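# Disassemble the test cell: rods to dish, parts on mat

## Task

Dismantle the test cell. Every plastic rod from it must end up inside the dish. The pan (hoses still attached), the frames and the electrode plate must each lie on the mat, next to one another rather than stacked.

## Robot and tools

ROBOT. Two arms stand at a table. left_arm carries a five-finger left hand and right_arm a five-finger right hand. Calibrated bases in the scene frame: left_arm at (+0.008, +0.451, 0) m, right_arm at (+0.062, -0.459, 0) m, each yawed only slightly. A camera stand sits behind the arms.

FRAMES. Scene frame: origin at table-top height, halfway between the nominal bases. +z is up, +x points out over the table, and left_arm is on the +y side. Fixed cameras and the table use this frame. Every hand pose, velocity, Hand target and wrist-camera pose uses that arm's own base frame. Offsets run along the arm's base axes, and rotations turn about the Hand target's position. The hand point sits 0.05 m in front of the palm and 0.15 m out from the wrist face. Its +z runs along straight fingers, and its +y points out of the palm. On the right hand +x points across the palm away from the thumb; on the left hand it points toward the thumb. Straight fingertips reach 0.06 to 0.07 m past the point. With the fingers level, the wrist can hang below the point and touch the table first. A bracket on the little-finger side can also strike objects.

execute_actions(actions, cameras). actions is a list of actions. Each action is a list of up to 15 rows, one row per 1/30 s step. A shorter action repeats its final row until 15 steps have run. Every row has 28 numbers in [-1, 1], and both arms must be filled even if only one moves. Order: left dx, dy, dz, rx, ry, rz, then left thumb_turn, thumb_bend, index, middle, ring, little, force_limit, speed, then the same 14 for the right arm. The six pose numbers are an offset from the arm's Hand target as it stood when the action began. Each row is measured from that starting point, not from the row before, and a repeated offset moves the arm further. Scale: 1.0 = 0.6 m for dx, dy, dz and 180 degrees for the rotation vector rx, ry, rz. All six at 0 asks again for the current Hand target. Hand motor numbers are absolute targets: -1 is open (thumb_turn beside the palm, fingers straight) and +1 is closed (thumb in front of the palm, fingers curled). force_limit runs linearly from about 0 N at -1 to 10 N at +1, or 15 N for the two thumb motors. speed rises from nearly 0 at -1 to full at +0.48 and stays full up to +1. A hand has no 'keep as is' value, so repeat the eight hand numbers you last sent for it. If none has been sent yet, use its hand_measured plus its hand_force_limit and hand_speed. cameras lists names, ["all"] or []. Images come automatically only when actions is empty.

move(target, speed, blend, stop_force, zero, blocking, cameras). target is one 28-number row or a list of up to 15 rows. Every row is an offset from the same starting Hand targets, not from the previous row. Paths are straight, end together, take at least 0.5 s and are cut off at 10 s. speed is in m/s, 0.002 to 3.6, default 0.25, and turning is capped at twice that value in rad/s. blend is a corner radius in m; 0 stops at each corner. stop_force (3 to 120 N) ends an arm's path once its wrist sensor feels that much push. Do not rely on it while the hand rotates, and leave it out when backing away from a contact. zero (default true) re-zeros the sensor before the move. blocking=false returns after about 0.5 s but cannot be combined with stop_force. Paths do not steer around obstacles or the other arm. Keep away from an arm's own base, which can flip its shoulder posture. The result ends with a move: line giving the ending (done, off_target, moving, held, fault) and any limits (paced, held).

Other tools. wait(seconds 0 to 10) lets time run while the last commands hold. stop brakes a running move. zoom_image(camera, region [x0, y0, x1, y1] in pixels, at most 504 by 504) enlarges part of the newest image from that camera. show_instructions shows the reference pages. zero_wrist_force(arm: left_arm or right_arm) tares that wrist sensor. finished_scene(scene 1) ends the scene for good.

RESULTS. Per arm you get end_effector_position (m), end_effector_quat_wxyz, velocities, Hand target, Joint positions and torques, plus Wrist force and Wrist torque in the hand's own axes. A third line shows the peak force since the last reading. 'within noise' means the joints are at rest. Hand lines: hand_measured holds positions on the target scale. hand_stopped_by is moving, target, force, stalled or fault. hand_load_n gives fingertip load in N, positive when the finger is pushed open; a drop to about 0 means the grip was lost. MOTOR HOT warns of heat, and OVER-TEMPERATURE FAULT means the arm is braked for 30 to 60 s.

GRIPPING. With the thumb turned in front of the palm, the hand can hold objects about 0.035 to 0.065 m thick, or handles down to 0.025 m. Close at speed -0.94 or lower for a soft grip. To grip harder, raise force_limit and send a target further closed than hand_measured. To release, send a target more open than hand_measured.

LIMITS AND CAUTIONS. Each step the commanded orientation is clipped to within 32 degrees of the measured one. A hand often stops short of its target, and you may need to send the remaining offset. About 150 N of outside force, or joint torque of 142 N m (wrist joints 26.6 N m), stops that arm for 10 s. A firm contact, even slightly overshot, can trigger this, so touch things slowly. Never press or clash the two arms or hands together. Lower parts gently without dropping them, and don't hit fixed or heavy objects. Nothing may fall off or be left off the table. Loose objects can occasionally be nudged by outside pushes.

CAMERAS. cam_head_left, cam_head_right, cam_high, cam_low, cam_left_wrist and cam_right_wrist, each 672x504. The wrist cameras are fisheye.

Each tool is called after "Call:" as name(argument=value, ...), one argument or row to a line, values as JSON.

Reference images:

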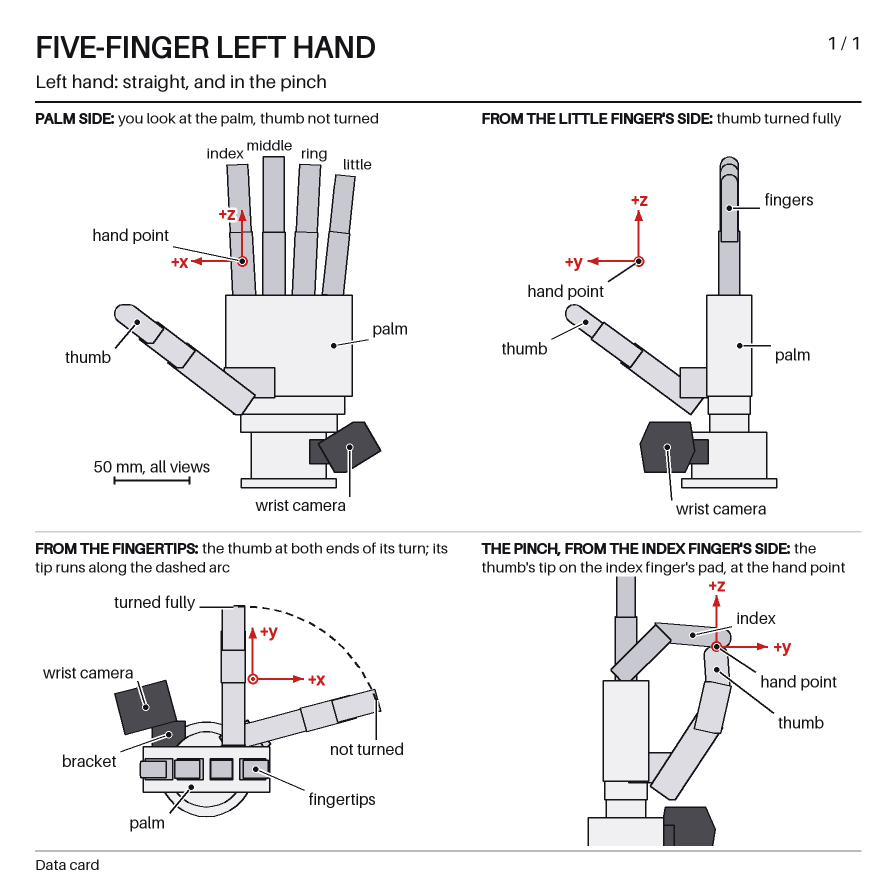

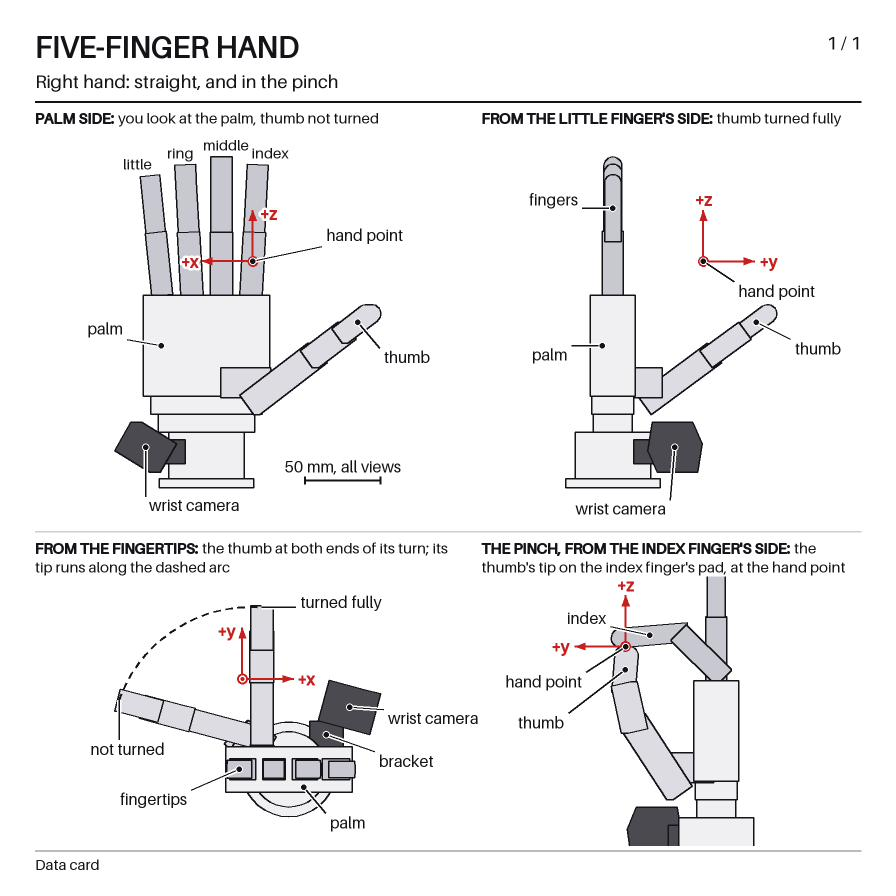

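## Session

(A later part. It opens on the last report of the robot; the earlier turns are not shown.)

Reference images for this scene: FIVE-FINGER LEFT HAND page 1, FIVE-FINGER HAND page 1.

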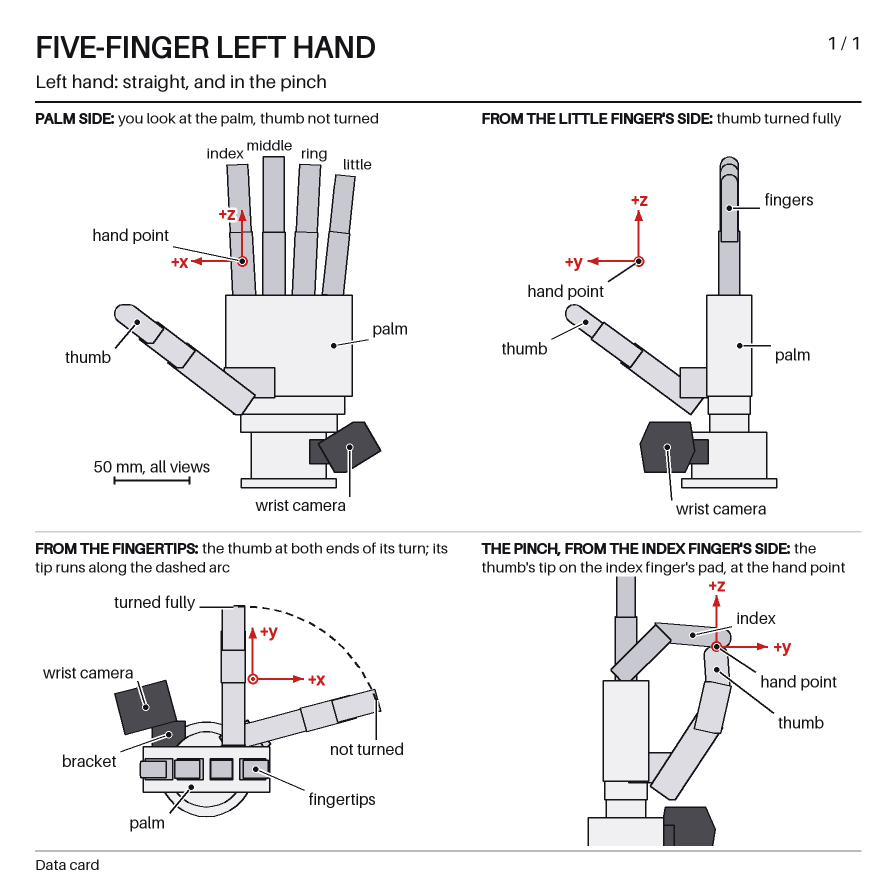

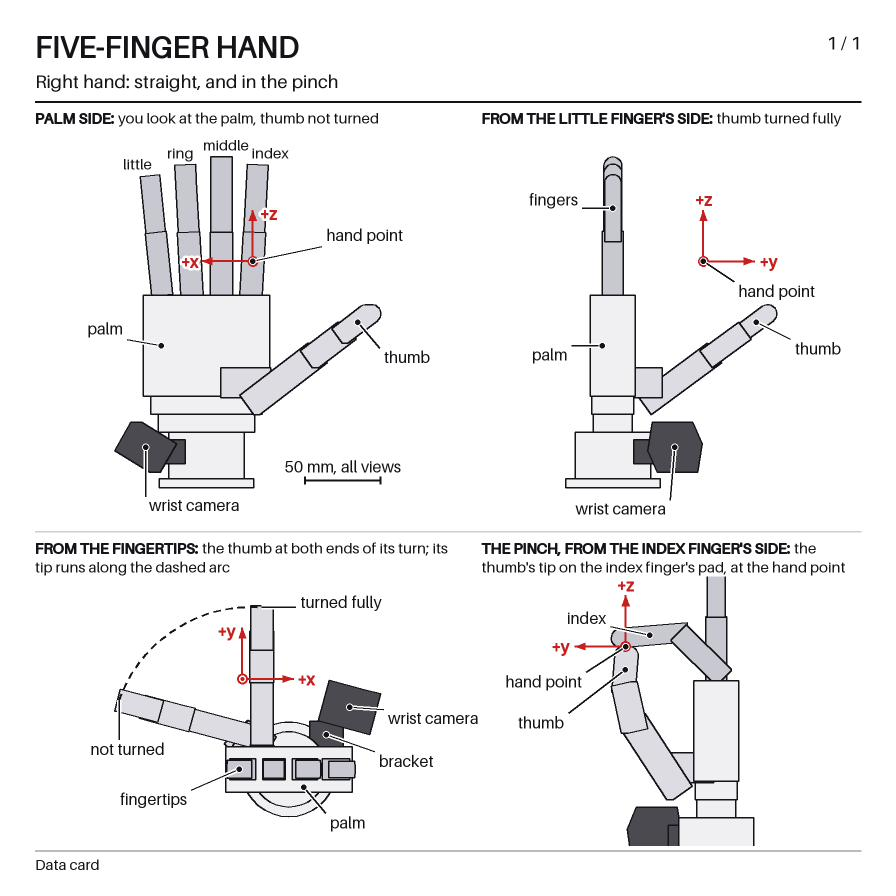

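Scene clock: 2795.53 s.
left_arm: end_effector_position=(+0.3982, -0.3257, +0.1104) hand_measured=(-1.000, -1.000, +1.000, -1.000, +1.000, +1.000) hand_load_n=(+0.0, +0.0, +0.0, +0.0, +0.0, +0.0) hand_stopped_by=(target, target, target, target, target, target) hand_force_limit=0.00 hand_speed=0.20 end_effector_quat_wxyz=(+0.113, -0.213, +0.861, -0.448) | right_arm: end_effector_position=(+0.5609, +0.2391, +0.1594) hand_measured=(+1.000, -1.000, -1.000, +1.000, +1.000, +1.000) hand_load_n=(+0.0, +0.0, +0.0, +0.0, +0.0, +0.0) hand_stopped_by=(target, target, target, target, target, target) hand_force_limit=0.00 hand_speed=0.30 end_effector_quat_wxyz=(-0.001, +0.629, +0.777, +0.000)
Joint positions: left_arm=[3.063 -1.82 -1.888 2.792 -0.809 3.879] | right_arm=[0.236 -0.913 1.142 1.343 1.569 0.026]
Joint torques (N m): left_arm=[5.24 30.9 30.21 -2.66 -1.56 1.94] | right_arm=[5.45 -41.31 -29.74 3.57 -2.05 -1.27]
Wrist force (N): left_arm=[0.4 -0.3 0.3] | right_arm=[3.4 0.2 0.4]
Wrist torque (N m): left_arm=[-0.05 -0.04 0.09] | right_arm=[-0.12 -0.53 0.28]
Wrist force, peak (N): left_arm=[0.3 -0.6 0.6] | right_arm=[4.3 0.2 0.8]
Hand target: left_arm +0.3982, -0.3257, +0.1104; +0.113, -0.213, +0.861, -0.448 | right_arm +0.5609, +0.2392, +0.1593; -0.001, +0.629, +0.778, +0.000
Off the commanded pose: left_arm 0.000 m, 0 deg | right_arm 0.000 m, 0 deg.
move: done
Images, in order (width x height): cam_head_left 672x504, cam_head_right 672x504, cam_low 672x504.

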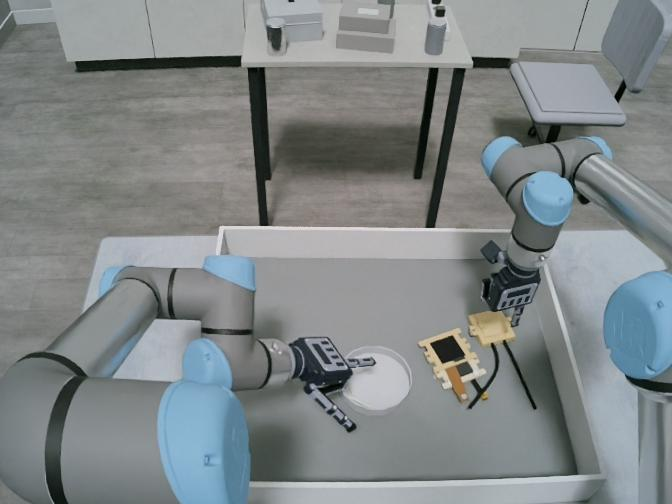

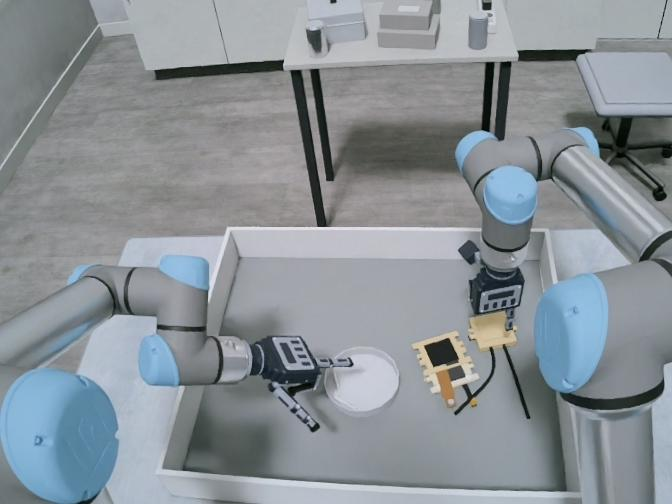

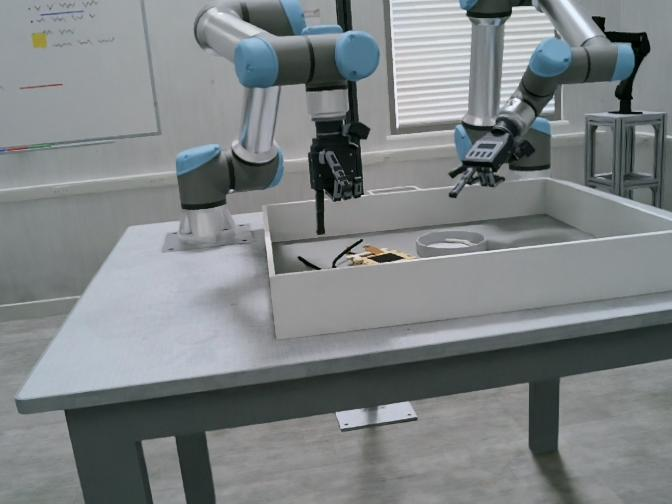

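Call:
execute_actions(
  actions=[],
)

Call:
zoom_image(
  camera="cam_head_left",
  region=[340, 260, 560, 425],
)

Scene clock: 2836.73 s.
left_arm: end_effector_position=(+0.3982, -0.3257, +0.1104) hand_measured=(-1.000, -1.000, +1.000, -1.000, +1.000, +1.000) hand_load_n=(-0.5, +0.0, +0.5, +0.0, +0.0, +0.0) hand_stopped_by=(target, target, target, target, target, target) hand_force_limit=0.00 hand_speed=0.20 end_effector_quat_wxyz=(+0.113, -0.213, +0.861, -0.448) | right_arm: end_effector_position=(+0.5609, +0.2392, +0.1593) hand_measured=(+1.000, -1.000, -1.000, +1.000, +1.000, +1.000) hand_load_n=(+0.0, +0.0, +0.0, +0.0, +0.0, +0.0) hand_stopped_by=(target, target, target, target, target, target) hand_force_limit=0.00 hand_speed=0.30 end_effector_quat_wxyz=(-0.001, +0.629, +0.778, +0.000)
Joint positions: left_arm=[3.063 -1.82 -1.888 2.792 -0.809 3.879] | right_arm=[0.236 -0.913 1.142 1.343 1.569 0.025]
Joint velocities: within noise
Joint torques (N m): left_arm=[5.22 31.12 29.06 -2.59 -1.56 1.92] | right_arm=[6.97 -37.14 -29.94 3.55 -2.16 -1.22]
Wrist force (N): left_arm=[0.6 -0.3 0.5] | right_arm=[3.8 0.0 0.5]
Wrist torque (N m): left_arm=[-0.08 -0.06 0.11] | right_arm=[-0.17 -0.58 0.30]
Wrist force, peak (N): left_arm=[0.6 -0.3 0.5] | right_arm=[4.1 0.2 0.6]
Hand target: left_arm +0.3982, -0.3257, +0.1104; +0.113, -0.213, +0.861, -0.448 | right_arm +0.5609, +0.2392, +0.1593; -0.001, +0.629, +0.778, +0.000
Off the commanded pose: left_arm 0.000 m, 0 deg | right_arm 0.000 m, 0 deg.
camera_calibration:
cam_left_wrist: T_world_to_cam=[[-0.0050569, -0.606376, 0.795162, -0.290073], [-0.988633, 0.122521, 0.0871451, 0.424814], [-0.150267, -0.785682, -0.600103, -0.00952964], [0, 0, 0, 1]] pos_world=[0.417086, -0.235429, 0.187915]
cam_right_wrist: T_world_to_cam=[[0.888469, 0.458317, 0.0238612, -0.612292], [0.371265, -0.748332, 0.549693, -0.125806], [0.26979, -0.479526, -0.835026, 0.211797], [0, 0, 0, 1]] pos_world=[0.533569, 0.288041, 0.260621]

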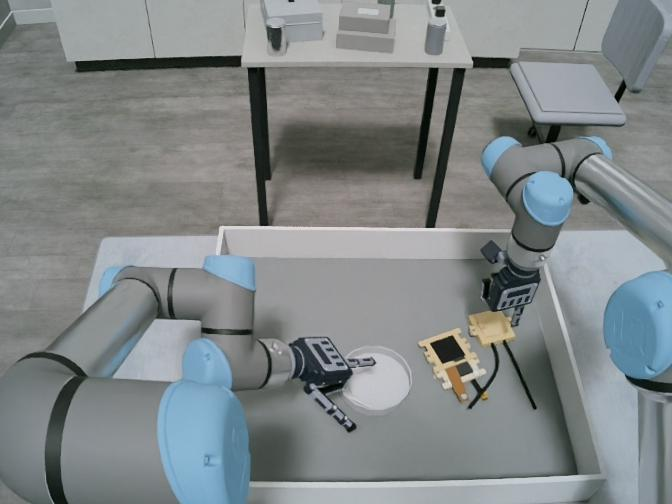

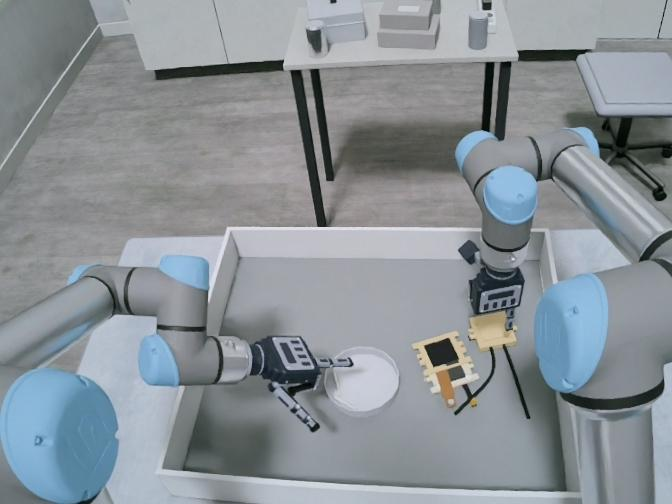

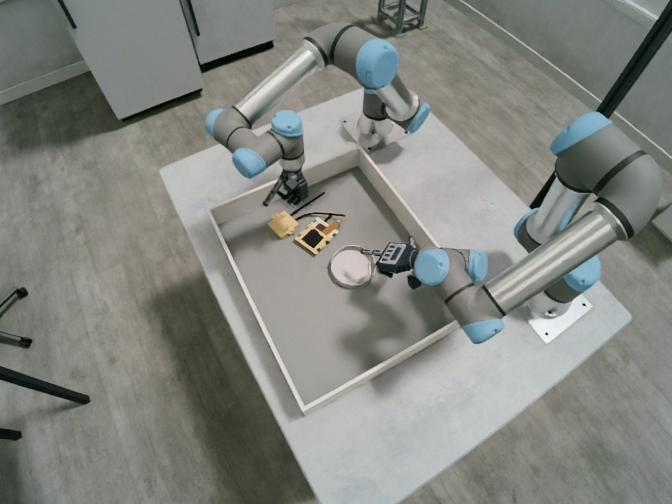

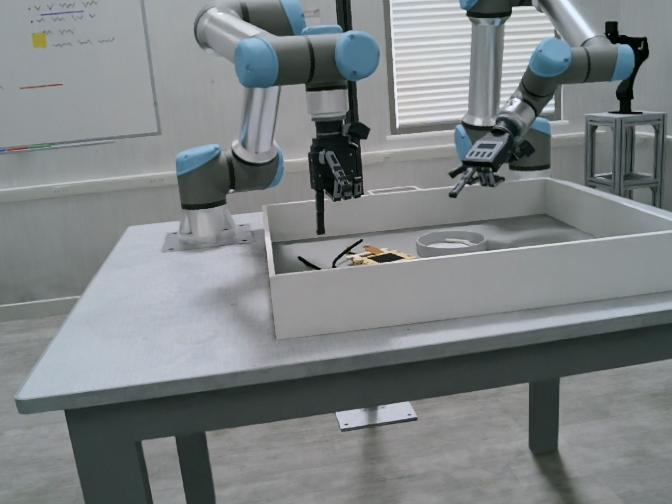

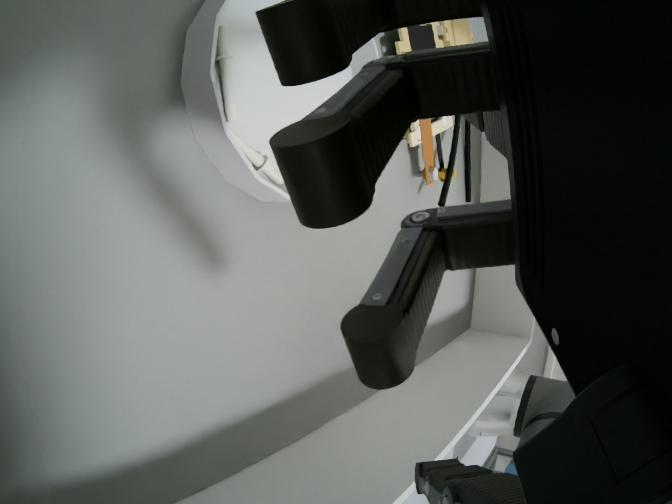

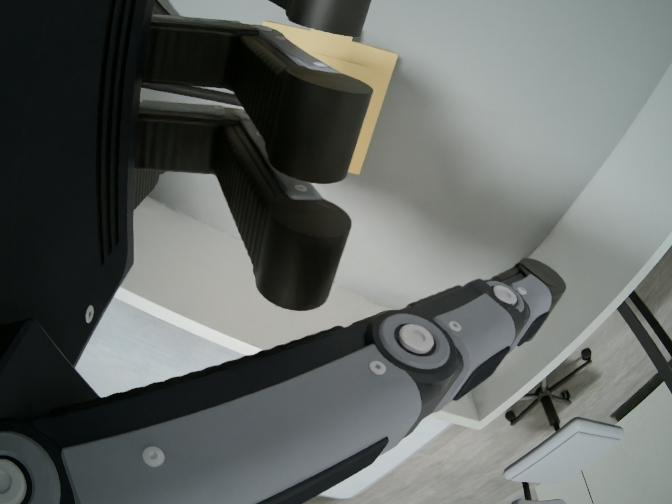

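Scaled by 2.291 from the camera's 672x504 image, which has a finer 960x720 frame.

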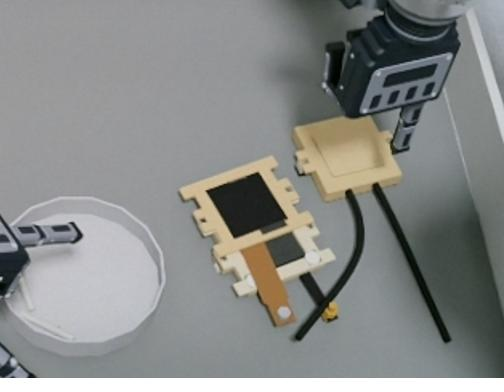

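Call:
zoom_image(
  camera="cam_head_left",
  region=[460, 300, 540, 360],
)

Call:
zoom_image(
  camera="cam_head_right",
  region=[450, 300, 540, 367],
)

Scaled by 6.300 from the camera's 672x504 image, which has a finer 960x720 frame.

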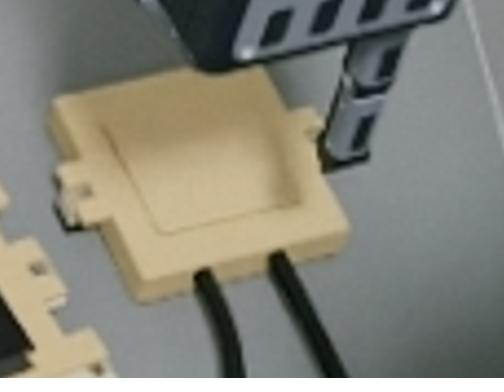

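Scaled by 5.600 from the camera's 672x504 image, which has a finer 960x720 frame.

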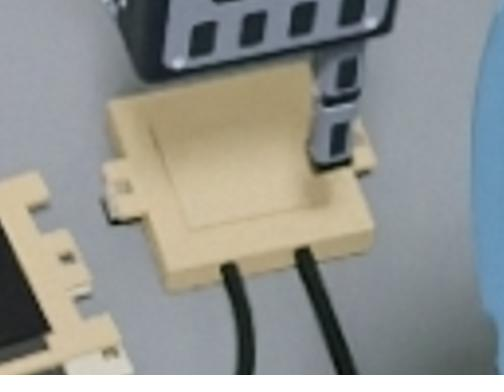

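Call:
zoom_image(
  camera="cam_low",
  region=[280, 220, 440, 290],
)

Call:
zoom_image(
  camera="cam_head_left",
  region=[410, 320, 500, 410],
)

Call:
zoom_image(
  camera="cam_head_right",
  region=[400, 320, 500, 420],
)

Scaled by 3.150 from the camera's 672x504 image, which has a finer 960x720 frame.

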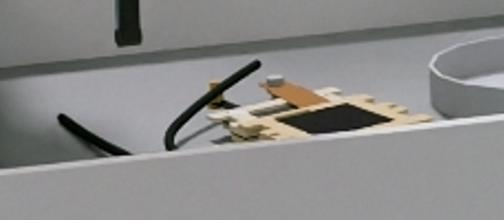

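Scaled by 5.600 from the camera's 672x504 image, which has a finer 960x720 frame.

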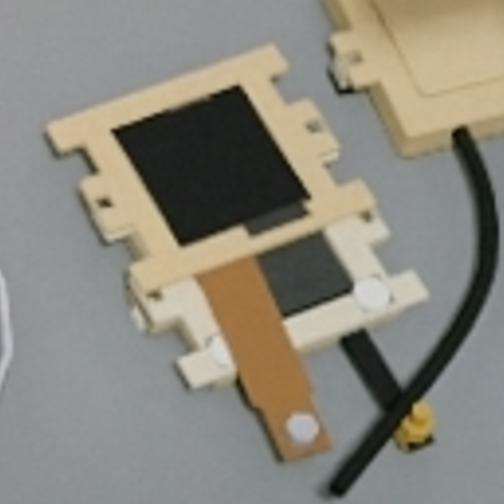

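Scaled by 5.040 from the camera's 672x504 image, which has a finer 960x720 frame.

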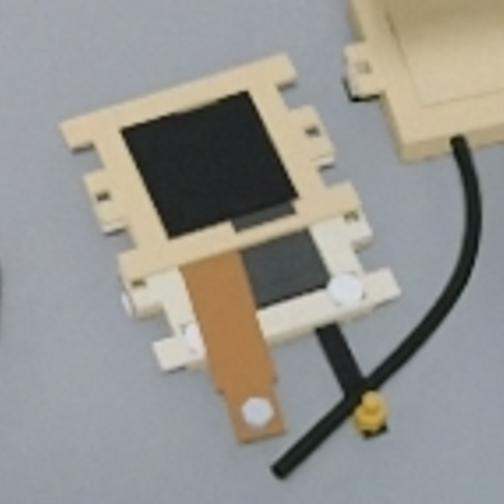

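Call:
move(
  target=[
    [0,0.05,0.03,0,0,0,-1,-1,1,-1,1,1,0,0.2,0,0,0.07,0,0,0,1,-1,-1,1,1,1,0,0.3],
    [-0.05,0.2,0.08,0,0,0,-1,-1,1,-1,1,1,0,0.2,-0.15,0.1,0.1,0,0,-0.287,1,-1,-1,1,1,1,0,0.3],
    [-0.05,0.25,0.08,0,0,0,-1,-1,1,-1,1,1,0,0.2,-0.307,0.212,0.0,0,0,-0.573,1,-1,-1,1,1,1,0,0.3],
  ],
  speed=[0.2,0.3,0.3],
  blend=[0.02,0.02,0],
  cameras=["all"],
)

Scene clock: 3011.73 s.
left_arm: end_effector_position=(+0.3681, -0.1756, +0.1583) hand_measured=(-1.000, -1.000, +1.000, -1.000, +1.000, +1.000) hand_load_n=(+0.0, +0.0, +0.0, +0.0, +0.5, +0.0) hand_stopped_by=(target, target, target, target, target, target) hand_force_limit=0.00 hand_speed=0.20 end_effector_quat_wxyz=(+0.113, -0.213, +0.861, -0.448) | right_arm: end_effector_position=(+0.3767, +0.3664, +0.1592) hand_measured=(+1.000, -1.000, -1.000, +1.000, +1.000, +1.000) hand_load_n=(+0.0, +0.0, +0.0, +0.0, +0.0, +0.0) hand_stopped_by=(target, target, target, target, target, target) hand_force_limit=0.00 hand_speed=0.30 end_effector_quat_wxyz=(+0.000, +1.000, -0.009, +0.001) end_effector_velocity=(+0.000, +0.001, +0.001) end_effector_angular_velocity=(+0.002, -0.002, -0.004)
Joint positions: left_arm=[3.543 -1.712 -2.024 2.289 -0.616 4.566] | right_arm=[0.579 -0.827 0.996 1.401 1.571 2.168]
Joint velocities: left_arm=[within noise] | right_arm=[0.001 0 -0.003 0 0 0.005]
Joint torques (N m): left_arm=[-7.39 23.69 9.73 -0.47 2.74 -2.53] | right_arm=[-7.49 -63.14 -29.88 3.46 0.93 1.73]
Wrist force (N): left_arm=[0.1 -0.6 0.2] | right_arm=[3.5 0.0 0.4]
Wrist torque (N m): left_arm=[-0.10 0.00 0.02] | right_arm=[-0.14 -0.54 0.36]
Wrist force, peak (N): left_arm=[0.7 -0.6 1.7] | right_arm=[3.8 0.1 2.6]
Hand target: left_arm +0.3682, -0.1757, +0.1584; +0.113, -0.213, +0.861, -0.448 | right_arm +0.3767, +0.3664, +0.1593; -0.001, +1.000, -0.009, +0.001
Off the commanded pose: left_arm 0.000 m, 0 deg | right_arm 0.000 m, 0 deg.
move: done
camera_calibration:
cam_left_wrist: T_world_to_cam=[[-0.00487765, -0.606287, 0.795231, -0.237513], [-0.988634, 0.122421, 0.0872705, 0.372557], [-0.150264, -0.785767, -0.599993, 0.132586], [0, 0, 0, 1]] pos_world=[0.387087, -0.0854285, 0.235915]
cam_right_wrist: T_world_to_cam=[[0.244622, -0.96932, 0.0240509, 0.258745], [-0.812933, -0.19151, 0.549967, 0.279774], [-0.528488, -0.154086, -0.83484, 0.503821], [0, 0, 0, 1]] pos_world=[0.430406, 0.382017, 0.26052]

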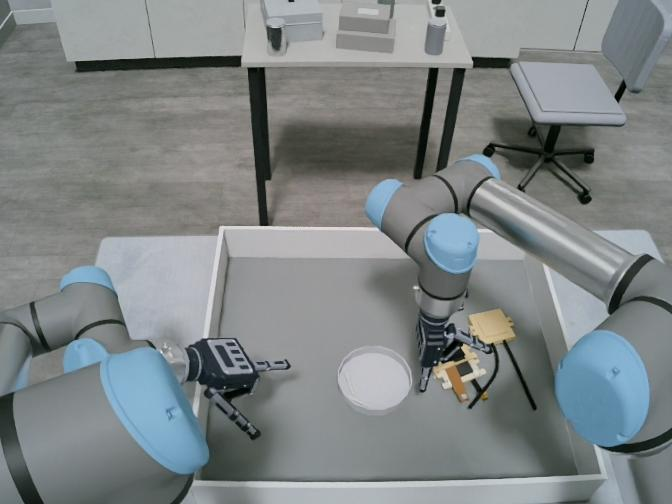

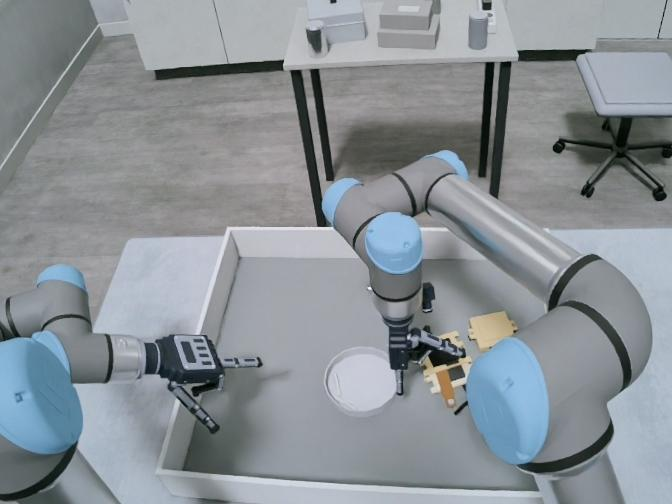

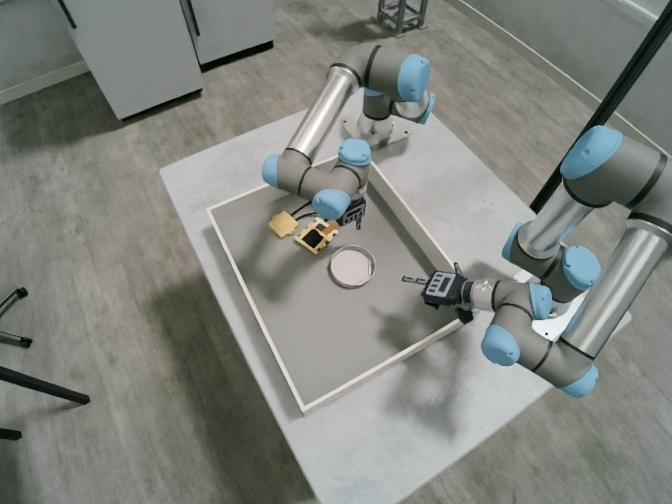

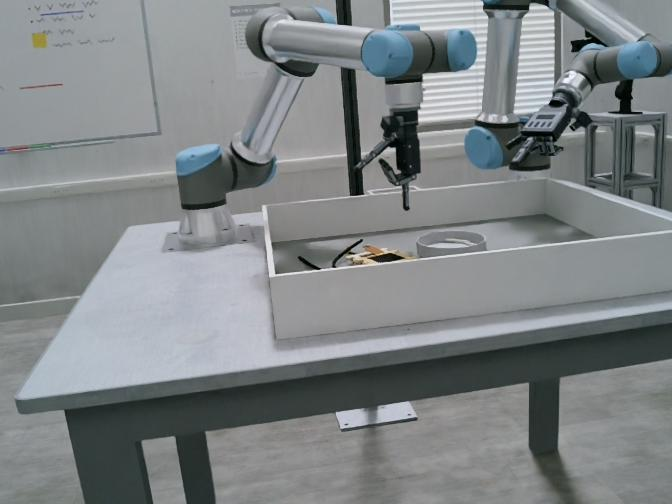

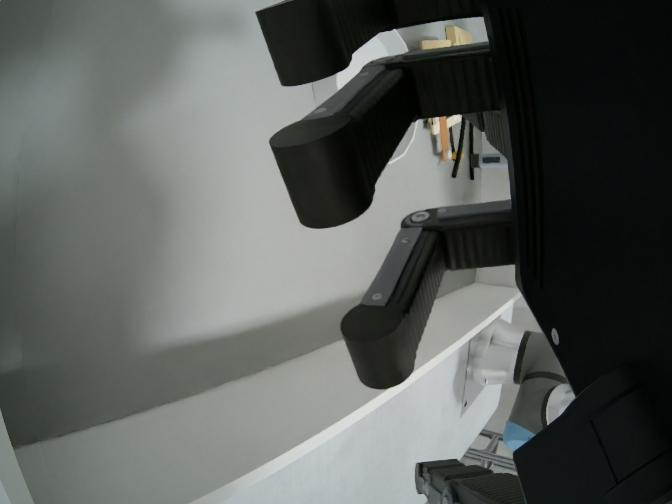

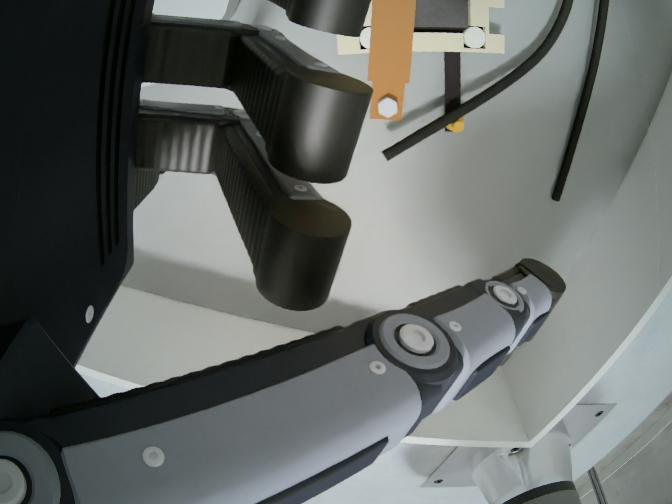

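Call:
move(
  target=[
    [0,0,0,0,0,0,-1,-1,1,-1,1,1,0,0.2,0,0,0,0,0,0,1,-1,0.0,1,1,1,0,0.3],
    [0,0,0,0,0,0,-1,-1,1,-1,1,1,0,0.2,0,0,-0.1667,0,0,0,1,-1,0.0,1,1,1,0,0.3],
  ],
  speed=0.15,
  cameras=["cam_head_left","cam_low","cam_right_wrist","cam_head_right"],
)

Call:
zoom_image(
  camera="cam_head_left",
  region=[390, 320, 510, 420],
)

Call:
zoom_image(
  camera="cam_right_wrist",
  region=[300, 0, 640, 255],
)

Call:
zoom_image(
  camera="cam_low",
  region=[280, 210, 440, 280],
)

Scene clock: 3024.93 s.
left_arm: end_effector_position=(+0.3682, -0.1757, +0.1584) hand_measured=(-1.000, -1.000, +1.000, -1.000, +1.000, +1.000) hand_load_n=(-0.5, +0.0, +0.0, +0.0, +0.0, +0.0) hand_stopped_by=(target, target, target, target, target, target) hand_force_limit=0.00 hand_speed=0.20 end_effector_quat_wxyz=(+0.113, -0.213, +0.861, -0.448) | right_arm: end_effector_position=(+0.3767, +0.3664, +0.0593) hand_measured=(+1.000, -1.000, +0.000, +1.000, +1.000, +1.000) hand_load_n=(+0.0, +0.0, +0.0, +0.0, +0.0, +0.0) hand_stopped_by=(target, target, target, target, target, target) hand_force_limit=0.00 hand_speed=0.30 end_effector_quat_wxyz=(+0.000, +1.000, -0.009, +0.001)
Joint positions: left_arm=[3.543 -1.712 -2.024 2.289 -0.617 4.566] | right_arm=[0.578 -0.755 1.131 1.193 1.571 2.168]
Joint torques (N m): left_arm=[-6.74 28.31 28.13 -0.44 -0.27 -2.52] | right_arm=[-4.67 -59.26 -26.42 1.22 -0.28 -1.17]
Wrist force (N): left_arm=[-0.1 -0.2 0.3] | right_arm=[3.6 0.0 0.3]
Wrist torque (N m): left_arm=[-0.03 0.02 0.01] | right_arm=[-0.15 -0.51 0.33]
Wrist force, peak (N): left_arm=[0.3 -0.7 0.6] | right_arm=[4.3 0.4 0.5]
Hand target: left_arm +0.3682, -0.1757, +0.1584; +0.113, -0.213, +0.861, -0.448 | right_arm +0.3767, +0.3664, +0.0593; -0.001, +1.000, -0.009, +0.001
Off the commanded pose: left_arm 0.000 m, 0 deg | right_arm 0.000 m, 0 deg.
move: done
camera_calibration:
cam_right_wrist: T_world_to_cam=[[0.244252, -0.969414, 0.0240381, 0.261247], [-0.812985, -0.191201, 0.549997, 0.334598], [-0.528579, -0.153881, -0.834821, 0.420363], [0, 0, 0, 1]] pos_world=[0.430408, 0.381918, 0.16062]
Images, in order (width x height): cam_head_left 672x504, cam_head_right 672x504, cam_low 672x504, cam_right_wrist 672x504.

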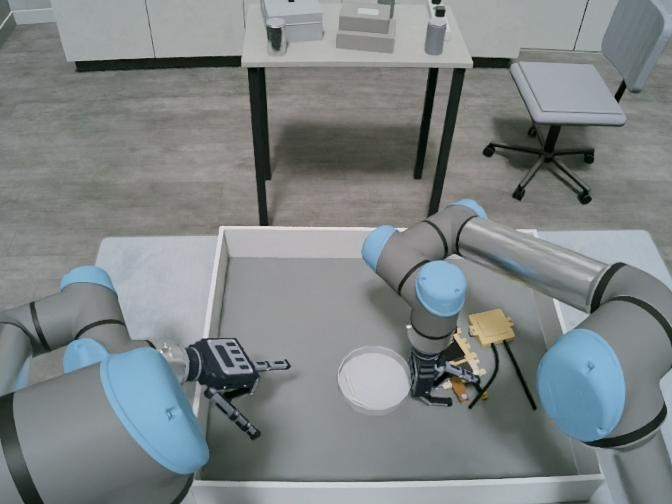

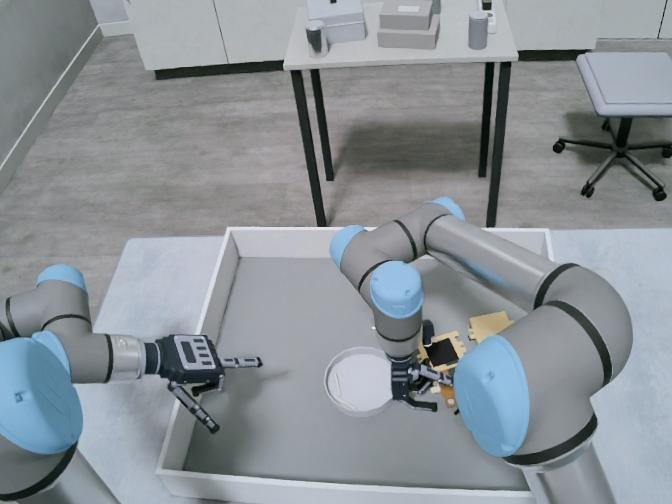

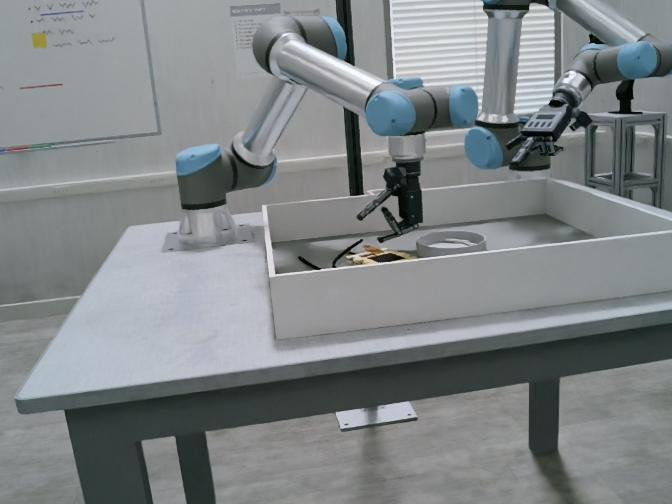

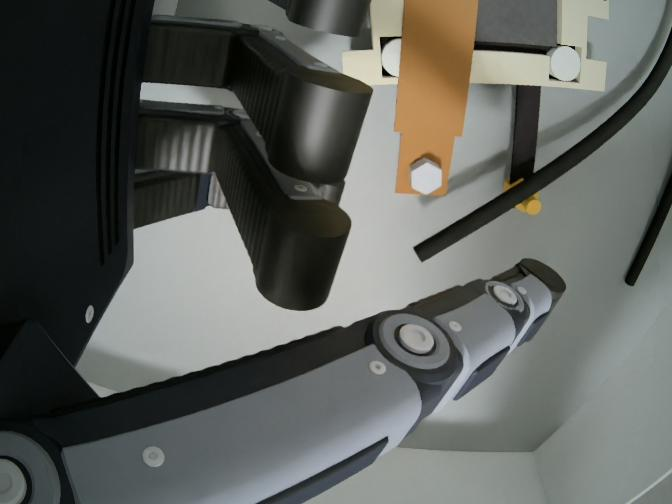

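Scaled by 4.200 from the camera's 672x504 image, which has a finer 960x720 frame.

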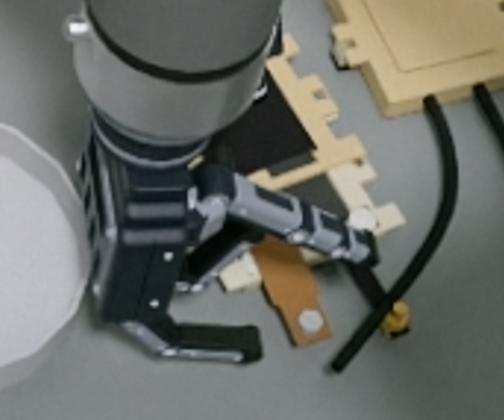

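Scaled by 1.482 from the camera's 672x504 image, which has a finer 960x720 frame.

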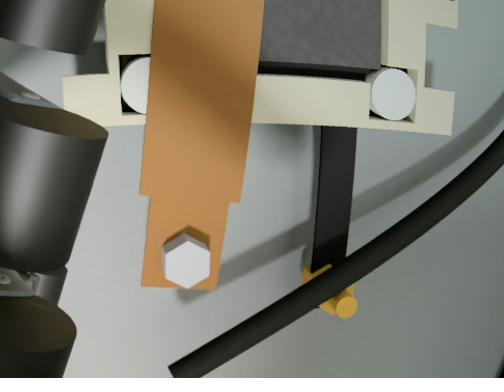

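Scaled by 3.150 from the camera's 672x504 image, which has a finer 960x720 frame.

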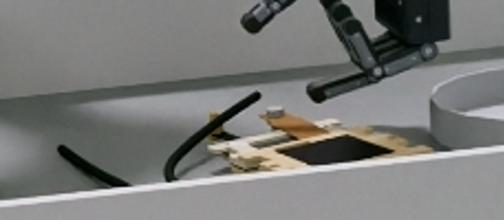

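Call:
move(
  target=[
    [0,0,0,0,0,0,-1,-1,1,-1,1,1,0,0.2,0,0,-0.04,0,0,0,1,-1,0.0,1,1,1,0,0.3],
    [0,0,0,0,0,0,-1,-1,1,-1,1,1,0,0.2,0,0,-0.054,0,0,0,1,-1,0.0,1,1,1,0,0.3],
  ],
  speed=[0.1,0.02],
  stop_force=3,
  cameras=["cam_head_left","cam_low","cam_right_wrist","cam_head_right"],
)

Call:
zoom_image(
  camera="cam_low",
  region=[310, 220, 430, 280],
)

Call:
zoom_image(
  camera="cam_head_left",
  region=[420, 350, 520, 420],
)

Scene clock: 3042.90 s.
left_arm: end_effector_position=(+0.3682, -0.1757, +0.1584) hand_measured=(-1.000, -1.000, +1.000, -1.000, +1.000, +1.000) hand_load_n=(+0.0, +0.0, +0.5, +0.0, +0.0, +0.0) hand_stopped_by=(target, target, target, target, target, target) hand_force_limit=0.00 hand_speed=0.20 end_effector_quat_wxyz=(+0.113, -0.213, +0.861, -0.448) | right_arm: end_effector_position=(+0.3767, +0.3664, +0.0392) hand_measured=(+1.000, -1.000, +0.002, +1.000, +1.000, +1.000) hand_load_n=(+0.0, -0.5, -2.0, +0.0, +0.0, +0.0) hand_stopped_by=(target, target, target, target, target, target) hand_force_limit=0.00 hand_speed=0.30 end_effector_quat_wxyz=(-0.001, +1.000, -0.009, +0.001)
Joint positions: left_arm=[3.543 -1.712 -2.024 2.289 -0.617 4.566] | right_arm=[0.578 -0.735 1.149 1.155 1.571 2.168]
Joint torques (N m): left_arm=[-6.74 29.38 28.22 -0.44 -0.12 -2.43] | right_arm=[-4.61 -40.6 -14.19 0.81 2.01 -1.09]
Wrist force (N): left_arm=[0.3 -0.6 0.1] | right_arm=[3.8 0.7 -1.3]
Wrist torque (N m): left_arm=[-0.09 -0.03 0.04] | right_arm=[-0.14 -0.55 0.35]
Wrist force, peak (N): left_arm=[0.4 -0.7 0.4] | right_arm=[4.4 -18.3 -29.0]
Hand target: left_arm +0.3682, -0.1757, +0.1584; +0.113, -0.213, +0.861, -0.448 | right_arm +0.3767, +0.3664, +0.0392; -0.001, +1.000, -0.009, +0.001 (not the last commanded pose)
Off the commanded pose: left_arm 0.000 m, 0 deg | right_arm 0.012 m, 0 deg.
move: contact (right_arm); path passed 0 of 2 targets
camera_calibration:
cam_right_wrist: T_world_to_cam=[[0.244319, -0.969402, 0.0238448, 0.261722], [-0.813154, -0.191419, 0.549673, 0.345797], [-0.528289, -0.153685, -0.83504, 0.403498], [0, 0, 0, 1]] pos_world=[0.430407, 0.381917, 0.140621]
Images, in order (width x height): cam_head_left 672x504, cam_head_right 672x504, cam_low 672x504, cam_right_wrist 672x504.

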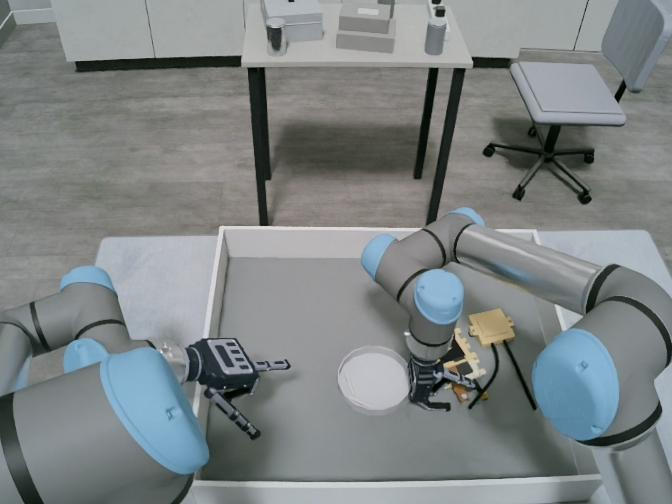

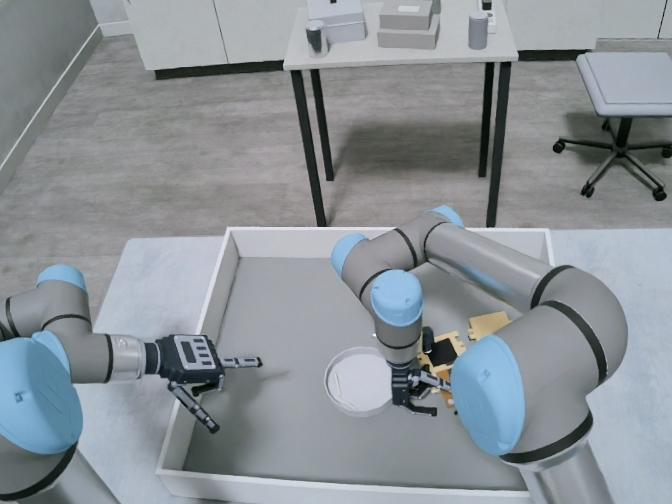

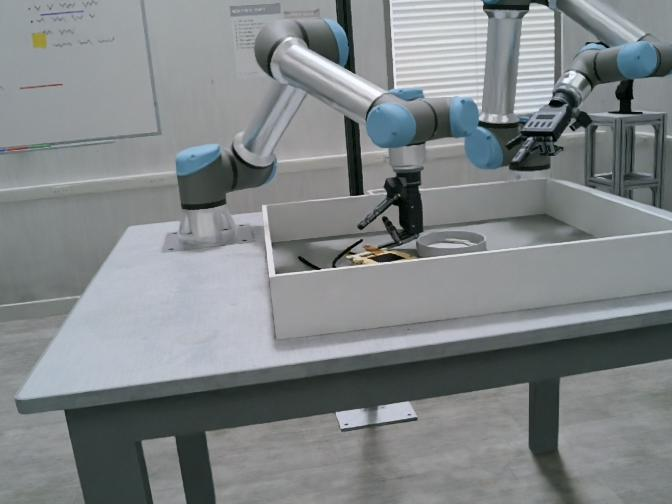

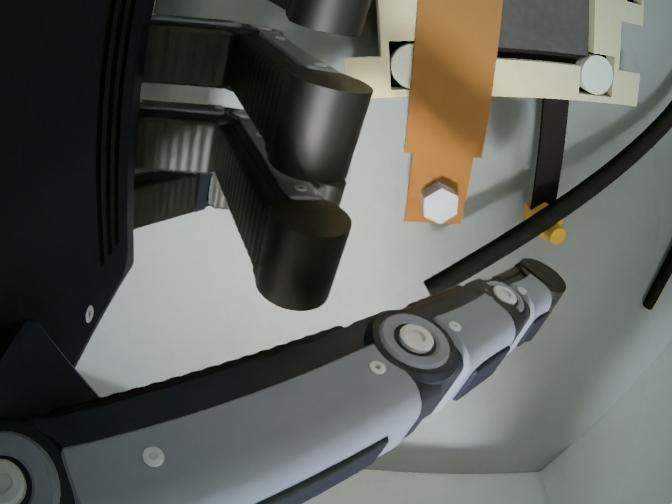

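Scaled by 4.200 from the camera's 672x504 image, which has a finer 960x720 frame.

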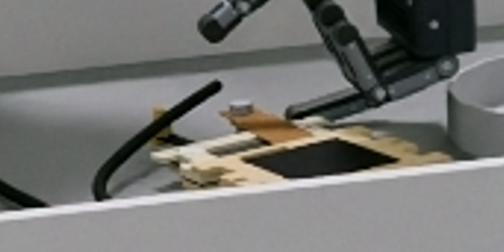

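Scaled by 5.040 from the camera's 672x504 image, which has a finer 960x720 frame.

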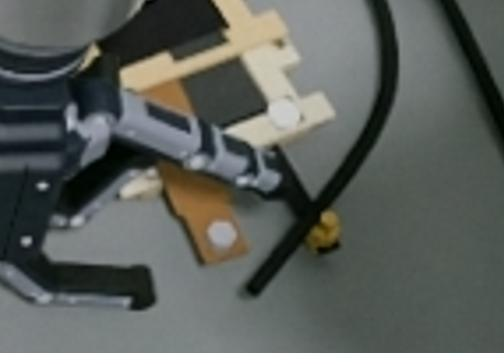

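Call:
zoom_image(
  camera="cam_low",
  region=[365, 225, 425, 265],
)

Call:
zoom_image(
  camera="cam_head_left",
  region=[410, 370, 480, 420],
)

Call:
zoom_image(
  camera="cam_head_right",
  region=[380, 360, 480, 430],
)

Scaled by 8.400 from the camera's 672x504 image, which has a finer 960x720 frame.

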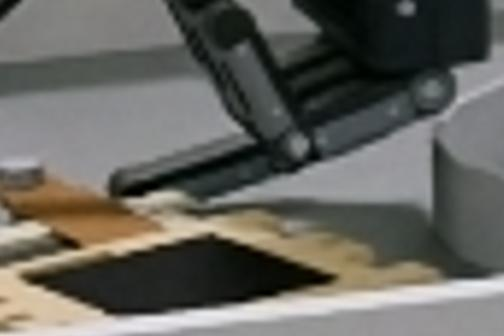

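Scaled by 7.200 from the camera's 672x504 image, which has a finer 960x720 frame.

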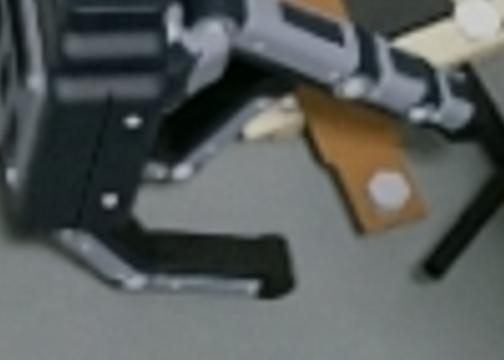

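Scaled by 5.040 from the camera's 672x504 image, which has a finer 960x720 frame.

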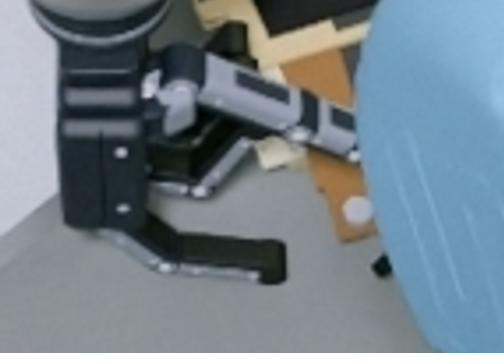

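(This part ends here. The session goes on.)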